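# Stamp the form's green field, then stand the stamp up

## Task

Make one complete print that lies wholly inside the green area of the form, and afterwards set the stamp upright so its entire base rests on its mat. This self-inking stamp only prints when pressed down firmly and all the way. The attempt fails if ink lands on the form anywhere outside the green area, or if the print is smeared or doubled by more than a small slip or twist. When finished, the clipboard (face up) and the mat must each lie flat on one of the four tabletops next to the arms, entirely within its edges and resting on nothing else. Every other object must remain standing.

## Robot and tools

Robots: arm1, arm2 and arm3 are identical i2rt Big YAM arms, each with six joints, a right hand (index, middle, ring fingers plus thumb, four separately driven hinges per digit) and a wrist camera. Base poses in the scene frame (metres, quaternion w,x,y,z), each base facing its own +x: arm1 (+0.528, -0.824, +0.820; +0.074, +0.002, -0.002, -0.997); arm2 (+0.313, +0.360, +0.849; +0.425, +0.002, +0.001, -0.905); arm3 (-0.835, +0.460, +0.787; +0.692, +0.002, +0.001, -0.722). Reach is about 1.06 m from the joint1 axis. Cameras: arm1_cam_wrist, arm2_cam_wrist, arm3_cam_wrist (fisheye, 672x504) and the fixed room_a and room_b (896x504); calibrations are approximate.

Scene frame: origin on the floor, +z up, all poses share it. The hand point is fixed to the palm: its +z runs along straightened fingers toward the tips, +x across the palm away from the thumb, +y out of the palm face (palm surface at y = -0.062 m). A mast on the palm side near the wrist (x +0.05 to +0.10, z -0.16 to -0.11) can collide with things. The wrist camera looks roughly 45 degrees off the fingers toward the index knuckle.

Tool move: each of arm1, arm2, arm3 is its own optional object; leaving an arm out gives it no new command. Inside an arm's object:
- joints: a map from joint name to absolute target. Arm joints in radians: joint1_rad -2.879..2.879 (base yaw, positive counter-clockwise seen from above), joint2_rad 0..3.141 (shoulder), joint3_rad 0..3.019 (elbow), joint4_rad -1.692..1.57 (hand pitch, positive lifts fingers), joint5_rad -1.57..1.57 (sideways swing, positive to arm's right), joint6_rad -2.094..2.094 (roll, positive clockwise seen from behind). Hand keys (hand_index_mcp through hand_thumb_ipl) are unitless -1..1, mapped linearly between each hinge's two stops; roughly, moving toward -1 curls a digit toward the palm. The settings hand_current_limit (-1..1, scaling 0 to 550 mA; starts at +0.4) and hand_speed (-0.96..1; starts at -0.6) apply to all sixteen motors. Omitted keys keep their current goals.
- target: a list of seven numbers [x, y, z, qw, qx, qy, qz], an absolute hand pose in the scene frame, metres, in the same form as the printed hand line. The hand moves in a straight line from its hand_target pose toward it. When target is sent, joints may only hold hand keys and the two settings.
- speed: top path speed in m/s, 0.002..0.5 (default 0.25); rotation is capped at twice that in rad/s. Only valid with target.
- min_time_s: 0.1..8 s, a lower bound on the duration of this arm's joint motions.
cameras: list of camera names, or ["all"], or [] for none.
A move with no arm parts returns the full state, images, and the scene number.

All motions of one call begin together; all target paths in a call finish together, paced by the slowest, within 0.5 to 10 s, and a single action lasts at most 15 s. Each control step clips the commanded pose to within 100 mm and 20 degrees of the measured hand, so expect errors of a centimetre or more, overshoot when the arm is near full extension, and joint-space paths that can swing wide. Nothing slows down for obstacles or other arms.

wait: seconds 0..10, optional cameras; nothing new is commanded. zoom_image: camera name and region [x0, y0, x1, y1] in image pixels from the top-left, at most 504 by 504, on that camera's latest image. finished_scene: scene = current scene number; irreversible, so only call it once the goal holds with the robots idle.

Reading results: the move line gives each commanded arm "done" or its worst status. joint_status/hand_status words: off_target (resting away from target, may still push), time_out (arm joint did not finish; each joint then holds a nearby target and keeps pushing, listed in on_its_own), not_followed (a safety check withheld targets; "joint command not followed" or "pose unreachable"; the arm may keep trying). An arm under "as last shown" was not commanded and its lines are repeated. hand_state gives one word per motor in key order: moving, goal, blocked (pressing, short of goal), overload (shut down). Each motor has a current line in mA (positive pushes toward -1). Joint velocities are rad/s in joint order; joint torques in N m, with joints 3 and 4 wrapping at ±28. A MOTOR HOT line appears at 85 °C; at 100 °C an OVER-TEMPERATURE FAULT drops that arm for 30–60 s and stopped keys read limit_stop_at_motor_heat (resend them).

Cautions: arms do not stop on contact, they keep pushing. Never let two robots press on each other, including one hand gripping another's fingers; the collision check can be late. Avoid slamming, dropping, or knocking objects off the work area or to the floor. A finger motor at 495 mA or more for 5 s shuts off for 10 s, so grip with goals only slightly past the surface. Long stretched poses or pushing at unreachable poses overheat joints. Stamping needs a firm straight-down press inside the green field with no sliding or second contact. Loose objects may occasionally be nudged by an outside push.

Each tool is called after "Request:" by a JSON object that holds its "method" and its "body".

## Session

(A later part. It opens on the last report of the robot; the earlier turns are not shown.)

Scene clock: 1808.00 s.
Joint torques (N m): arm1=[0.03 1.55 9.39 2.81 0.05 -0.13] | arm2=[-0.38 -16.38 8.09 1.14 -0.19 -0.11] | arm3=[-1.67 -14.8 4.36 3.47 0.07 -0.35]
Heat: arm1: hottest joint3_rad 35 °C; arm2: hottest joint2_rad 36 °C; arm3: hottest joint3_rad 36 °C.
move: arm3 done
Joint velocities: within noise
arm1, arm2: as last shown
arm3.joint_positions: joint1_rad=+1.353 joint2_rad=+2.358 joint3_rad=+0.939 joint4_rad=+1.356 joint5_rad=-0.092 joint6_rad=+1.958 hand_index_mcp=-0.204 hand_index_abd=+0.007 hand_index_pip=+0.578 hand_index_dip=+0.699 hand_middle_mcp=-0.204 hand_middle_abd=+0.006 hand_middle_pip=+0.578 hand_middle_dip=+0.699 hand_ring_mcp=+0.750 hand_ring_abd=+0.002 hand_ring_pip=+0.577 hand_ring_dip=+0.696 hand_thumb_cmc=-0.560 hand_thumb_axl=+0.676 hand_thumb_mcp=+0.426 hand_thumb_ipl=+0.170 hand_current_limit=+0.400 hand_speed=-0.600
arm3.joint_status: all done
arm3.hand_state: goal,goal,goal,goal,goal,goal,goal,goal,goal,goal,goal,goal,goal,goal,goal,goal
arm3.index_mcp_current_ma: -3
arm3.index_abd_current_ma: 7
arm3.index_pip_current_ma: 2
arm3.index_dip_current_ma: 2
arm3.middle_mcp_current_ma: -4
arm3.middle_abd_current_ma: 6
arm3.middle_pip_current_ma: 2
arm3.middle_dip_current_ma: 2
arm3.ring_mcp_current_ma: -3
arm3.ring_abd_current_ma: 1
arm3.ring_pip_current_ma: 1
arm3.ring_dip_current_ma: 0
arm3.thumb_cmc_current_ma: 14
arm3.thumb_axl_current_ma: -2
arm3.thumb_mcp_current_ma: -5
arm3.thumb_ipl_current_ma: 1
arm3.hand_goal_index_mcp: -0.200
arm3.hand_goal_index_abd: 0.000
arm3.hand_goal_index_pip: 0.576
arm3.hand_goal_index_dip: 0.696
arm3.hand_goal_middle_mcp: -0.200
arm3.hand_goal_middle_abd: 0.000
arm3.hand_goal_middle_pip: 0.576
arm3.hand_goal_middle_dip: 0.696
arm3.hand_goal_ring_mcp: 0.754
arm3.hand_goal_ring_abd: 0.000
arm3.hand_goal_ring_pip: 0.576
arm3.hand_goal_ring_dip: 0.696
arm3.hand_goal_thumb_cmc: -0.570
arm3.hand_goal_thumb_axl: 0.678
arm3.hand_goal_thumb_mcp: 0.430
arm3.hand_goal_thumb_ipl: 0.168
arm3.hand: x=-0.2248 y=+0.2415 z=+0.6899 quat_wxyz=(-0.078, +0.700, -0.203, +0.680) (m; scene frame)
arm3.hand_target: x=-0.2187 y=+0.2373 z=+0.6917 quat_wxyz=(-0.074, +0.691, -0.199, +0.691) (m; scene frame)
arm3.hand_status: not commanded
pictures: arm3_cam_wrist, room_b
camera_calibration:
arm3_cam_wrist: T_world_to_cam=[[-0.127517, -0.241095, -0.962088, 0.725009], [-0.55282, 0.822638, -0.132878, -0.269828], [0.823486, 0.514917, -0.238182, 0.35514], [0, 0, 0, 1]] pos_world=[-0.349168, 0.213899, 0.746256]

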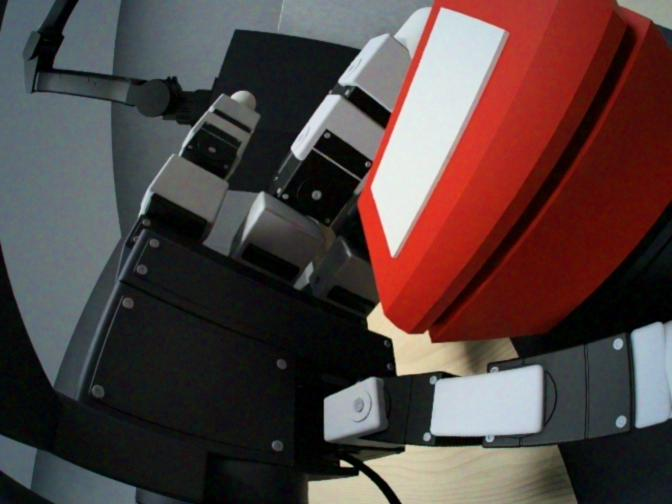

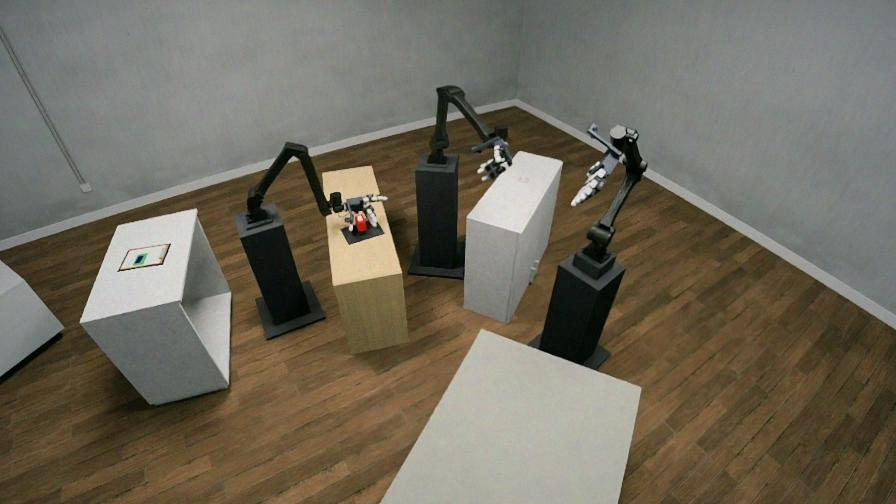

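Request:
{"method": "move", "body": {"arm3": {"target":[-0.199,0.357,0.702,-0.078,0.695,-0.202,0.686],"speed":0.08}, "cameras": ["room_b","arm3_cam_wrist"]}}

Request:
{"method": "zoom_image", "body": {"camera": "room_b", "region": [338, 200, 388, 246]}}

Scene clock: 1816.57 s.
Joint torques (N m): arm1=[-0.09 0.67 9.25 2.63 -0.02 -0.14] | arm2=[-0.38 -16.38 8.08 1.13 -0.19 -0.11] | arm3=[-1.08 -16.79 3.9 1.55 0.15 -0.2]
Heat: arm1: hottest joint3_rad 35 °C; arm2: hottest joint2_rad 36 °C; arm3: hottest joint3_rad 36 °C.
move: arm3 done
Joint velocities: within noise
arm1, arm2: as last shown
arm3.joint_positions: joint1_rad=+1.597 joint2_rad=+2.348 joint3_rad=+0.939 joint4_rad=+1.356 joint5_rad=+0.156 joint6_rad=+1.960 hand_index_mcp=-0.204 hand_index_abd=+0.007 hand_index_pip=+0.578 hand_index_dip=+0.699 hand_middle_mcp=-0.204 hand_middle_abd=+0.006 hand_middle_pip=+0.578 hand_middle_dip=+0.699 hand_ring_mcp=+0.750 hand_ring_abd=+0.002 hand_ring_pip=+0.577 hand_ring_dip=+0.696 hand_thumb_cmc=-0.560 hand_thumb_axl=+0.676 hand_thumb_mcp=+0.426 hand_thumb_ipl=+0.170 hand_current_limit=+0.400 hand_speed=-0.600
arm3.joint_status: not commanded
arm3.hand_state: goal,goal,goal,goal,goal,goal,goal,goal,goal,goal,goal,goal,goal,goal,goal,goal
arm3.index_mcp_current_ma: -3
arm3.index_abd_current_ma: 7
arm3.index_pip_current_ma: 2
arm3.index_dip_current_ma: 2
arm3.middle_mcp_current_ma: -3
arm3.middle_abd_current_ma: 6
arm3.middle_pip_current_ma: 2
arm3.middle_dip_current_ma: 2
arm3.ring_mcp_current_ma: -3
arm3.ring_abd_current_ma: 1
arm3.ring_pip_current_ma: 1
arm3.ring_dip_current_ma: 0
arm3.thumb_cmc_current_ma: 14
arm3.thumb_axl_current_ma: -2
arm3.thumb_mcp_current_ma: -5
arm3.thumb_ipl_current_ma: 1
arm3.hand_goal_index_mcp: -0.200
arm3.hand_goal_index_abd: 0.000
arm3.hand_goal_index_pip: 0.576
arm3.hand_goal_index_dip: 0.696
arm3.hand_goal_middle_mcp: -0.200
arm3.hand_goal_middle_abd: 0.000
arm3.hand_goal_middle_pip: 0.576
arm3.hand_goal_middle_dip: 0.696
arm3.hand_goal_ring_mcp: 0.754
arm3.hand_goal_ring_abd: 0.000
arm3.hand_goal_ring_pip: 0.576
arm3.hand_goal_ring_dip: 0.696
arm3.hand_goal_thumb_cmc: -0.570
arm3.hand_goal_thumb_axl: 0.678
arm3.hand_goal_thumb_mcp: 0.430
arm3.hand_goal_thumb_ipl: 0.168
arm3.hand: x=-0.2070 y=+0.3535 z=+0.6976 quat_wxyz=(-0.073, +0.697, -0.199, +0.685) (m; scene frame)
arm3.hand_target: x=-0.1991 y=+0.3571 z=+0.7022 quat_wxyz=(-0.078, +0.695, -0.202, +0.686) (m; scene frame)
arm3.hand_status: done (0.010 m and 0.7 deg from the pose sent, 0.119 m and 0.9 deg at the start)
pictures: arm3_cam_wrist, room_b
camera_calibration:
arm3_cam_wrist: T_world_to_cam=[[-0.120119, -0.253806, -0.959768, 0.766087], [-0.549302, 0.822286, -0.148702, -0.339137], [0.826945, 0.509341, -0.238188, 0.287305], [0, 0, 0, 1]] pos_world=[-0.331852, 0.326969, 0.753268]

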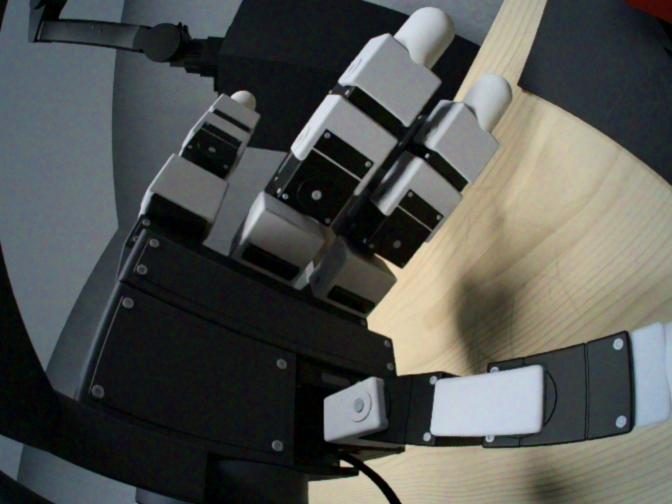

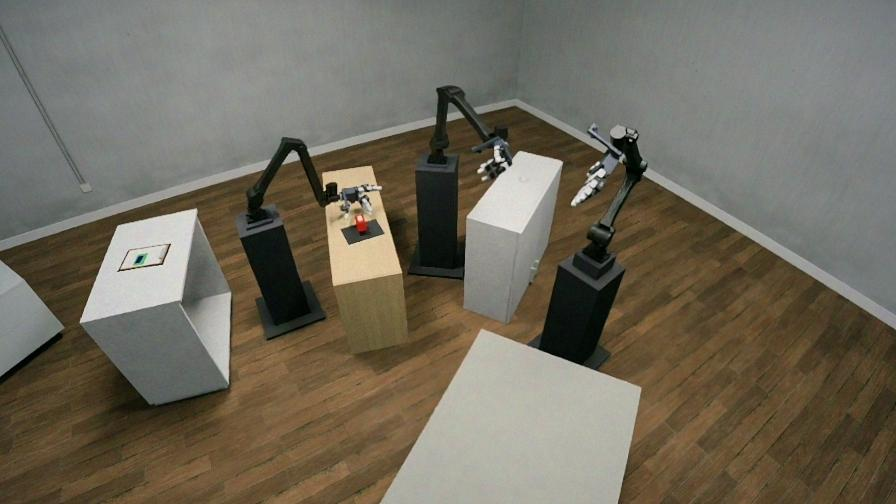

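Scaled by 10.080 from the camera's 896x504 image, which has a finer 1280x720 frame.

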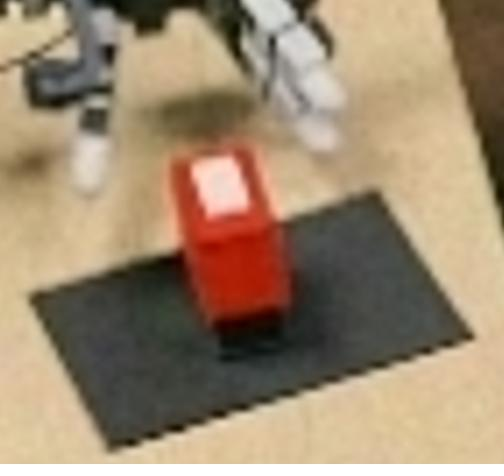

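Request:
{"method": "move", "body": {"arm3": {"target":[-0.199,0.375,0.95,-0.078,0.695,-0.202,0.686],"speed":0.25}, "cameras": ["room_a","room_b"]}}

Request:
{"method": "zoom_image", "body": {"camera": "room_a", "region": [490, 350, 550, 430]}}

Request:
{"method": "zoom_image", "body": {"camera": "room_b", "region": [318, 160, 418, 260]}}

Request:
{"method": "zoom_image", "body": {"camera": "room_b", "region": [100, 220, 190, 290]}}

Scene clock: 1824.63 s.
Joint torques (N m): arm1=[-0.09 0.79 9.35 2.82 0.06 -0.11] | arm2=[-0.38 -16.38 8.1 1.13 -0.19 -0.11] | arm3=[-0.5 -12.69 9.28 1.63 0.15 -0.2]
Heat: arm1: hottest joint3_rad 35 °C; arm2: hottest joint2_rad 36 °C; arm3: hottest joint3_rad 36 °C.
move: arm3 off_target
Joint velocities: within noise
arm1, arm2: as last shown
arm3.joint_positions: joint1_rad=+1.631 joint2_rad=+1.685 joint3_rad=+0.876 joint4_rad=+0.755 joint5_rad=+0.195 joint6_rad=+1.962 hand_index_mcp=-0.204 hand_index_abd=+0.007 hand_index_pip=+0.578 hand_index_dip=+0.699 hand_middle_mcp=-0.204 hand_middle_abd=+0.006 hand_middle_pip=+0.578 hand_middle_dip=+0.699 hand_ring_mcp=+0.750 hand_ring_abd=+0.002 hand_ring_pip=+0.577 hand_ring_dip=+0.696 hand_thumb_cmc=-0.560 hand_thumb_axl=+0.676 hand_thumb_mcp=+0.426 hand_thumb_ipl=+0.170 hand_current_limit=+0.400 hand_speed=-0.600
arm3.joint_status: not commanded
arm3.hand_state: goal,goal,goal,goal,goal,goal,goal,goal,goal,goal,goal,goal,goal,goal,goal,goal
arm3.index_mcp_current_ma: -3
arm3.index_abd_current_ma: 7
arm3.index_pip_current_ma: 2
arm3.index_dip_current_ma: 2
arm3.middle_mcp_current_ma: -3
arm3.middle_abd_current_ma: 6
arm3.middle_pip_current_ma: 2
arm3.middle_dip_current_ma: 2
arm3.ring_mcp_current_ma: -3
arm3.ring_abd_current_ma: 1
arm3.ring_pip_current_ma: 1
arm3.ring_dip_current_ma: 0
arm3.thumb_cmc_current_ma: 14
arm3.thumb_axl_current_ma: -2
arm3.thumb_mcp_current_ma: -4
arm3.thumb_ipl_current_ma: 1
arm3.hand_goal_index_mcp: -0.200
arm3.hand_goal_index_abd: 0.000
arm3.hand_goal_index_pip: 0.576
arm3.hand_goal_index_dip: 0.696
arm3.hand_goal_middle_mcp: -0.200
arm3.hand_goal_middle_abd: 0.000
arm3.hand_goal_middle_pip: 0.576
arm3.hand_goal_middle_dip: 0.696
arm3.hand_goal_ring_mcp: 0.754
arm3.hand_goal_ring_abd: 0.000
arm3.hand_goal_ring_pip: 0.576
arm3.hand_goal_ring_dip: 0.696
arm3.hand_goal_thumb_cmc: -0.570
arm3.hand_goal_thumb_axl: 0.678
arm3.hand_goal_thumb_mcp: 0.430
arm3.hand_goal_thumb_ipl: 0.168
arm3.hand: x=-0.2094 y=+0.3678 z=+0.9439 quat_wxyz=(-0.071, +0.697, -0.201, +0.685) (m; scene frame)
arm3.hand_target: x=-0.1994 y=+0.3751 z=+0.9500 quat_wxyz=(-0.078, +0.695, -0.202, +0.686) (m; scene frame)
arm3.hand_status: off_target (0.014 m and 0.8 deg from the pose sent, 0.254 m and 0.7 deg at the start)
pictures: room_a, room_b

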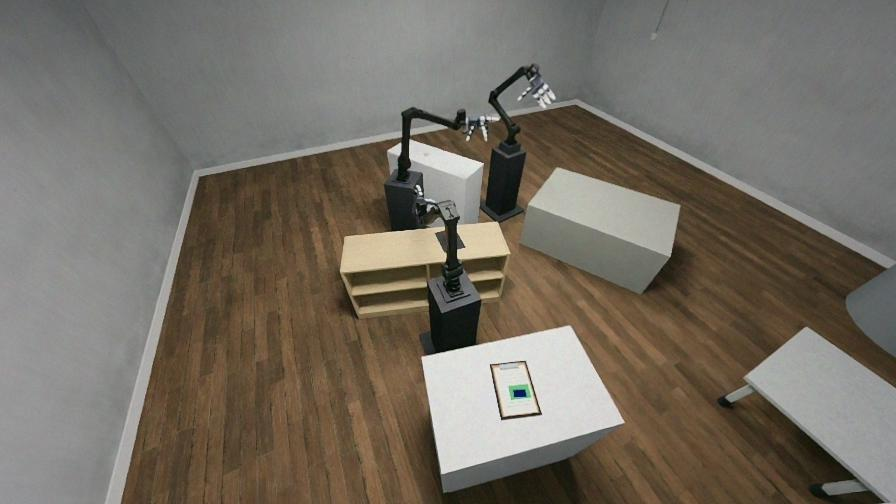

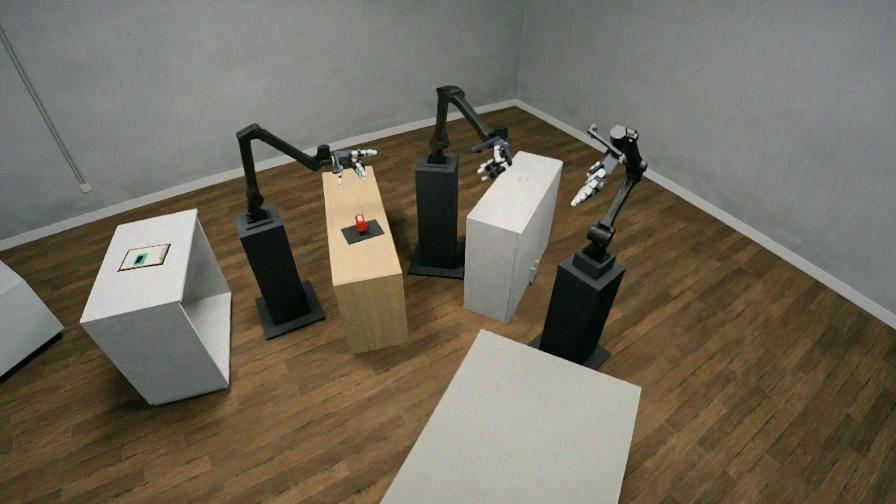

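Scaled by 6.300 from the camera's 896x504 image, which has a finer 1280x720 frame.

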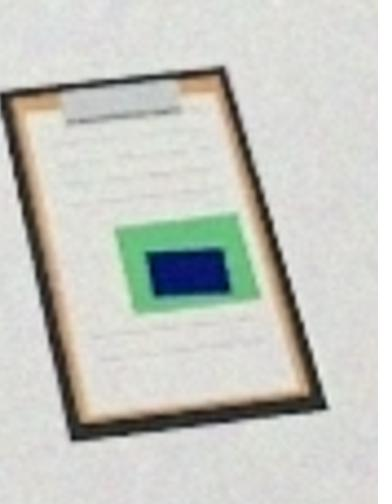

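Scaled by 5.040 from the camera's 896x504 image, which has a finer 1280x720 frame.

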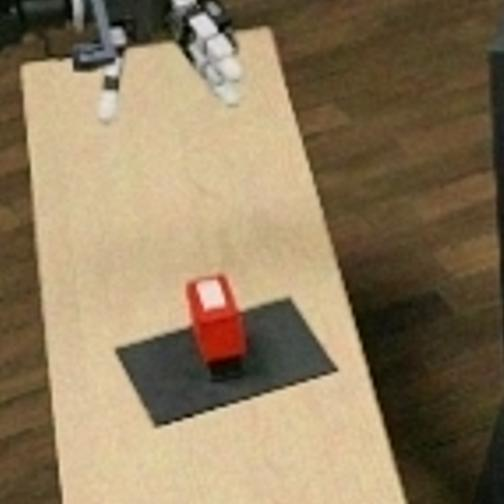

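Scaled by 5.600 from the camera's 896x504 image, which has a finer 1280x720 frame.

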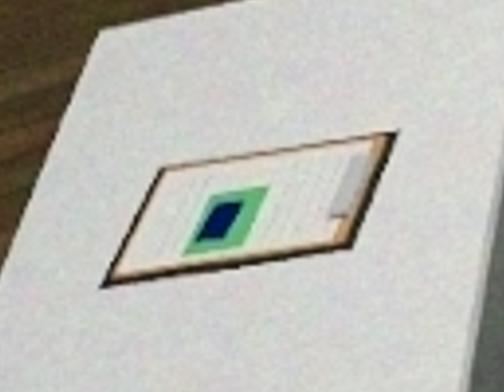

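Everything is in place: the print is inside the green field, and the stamp stands upright on its mat.

Request:
{"method": "finished_scene", "body": {"scene": 2}}

The scene is finished: the task was done.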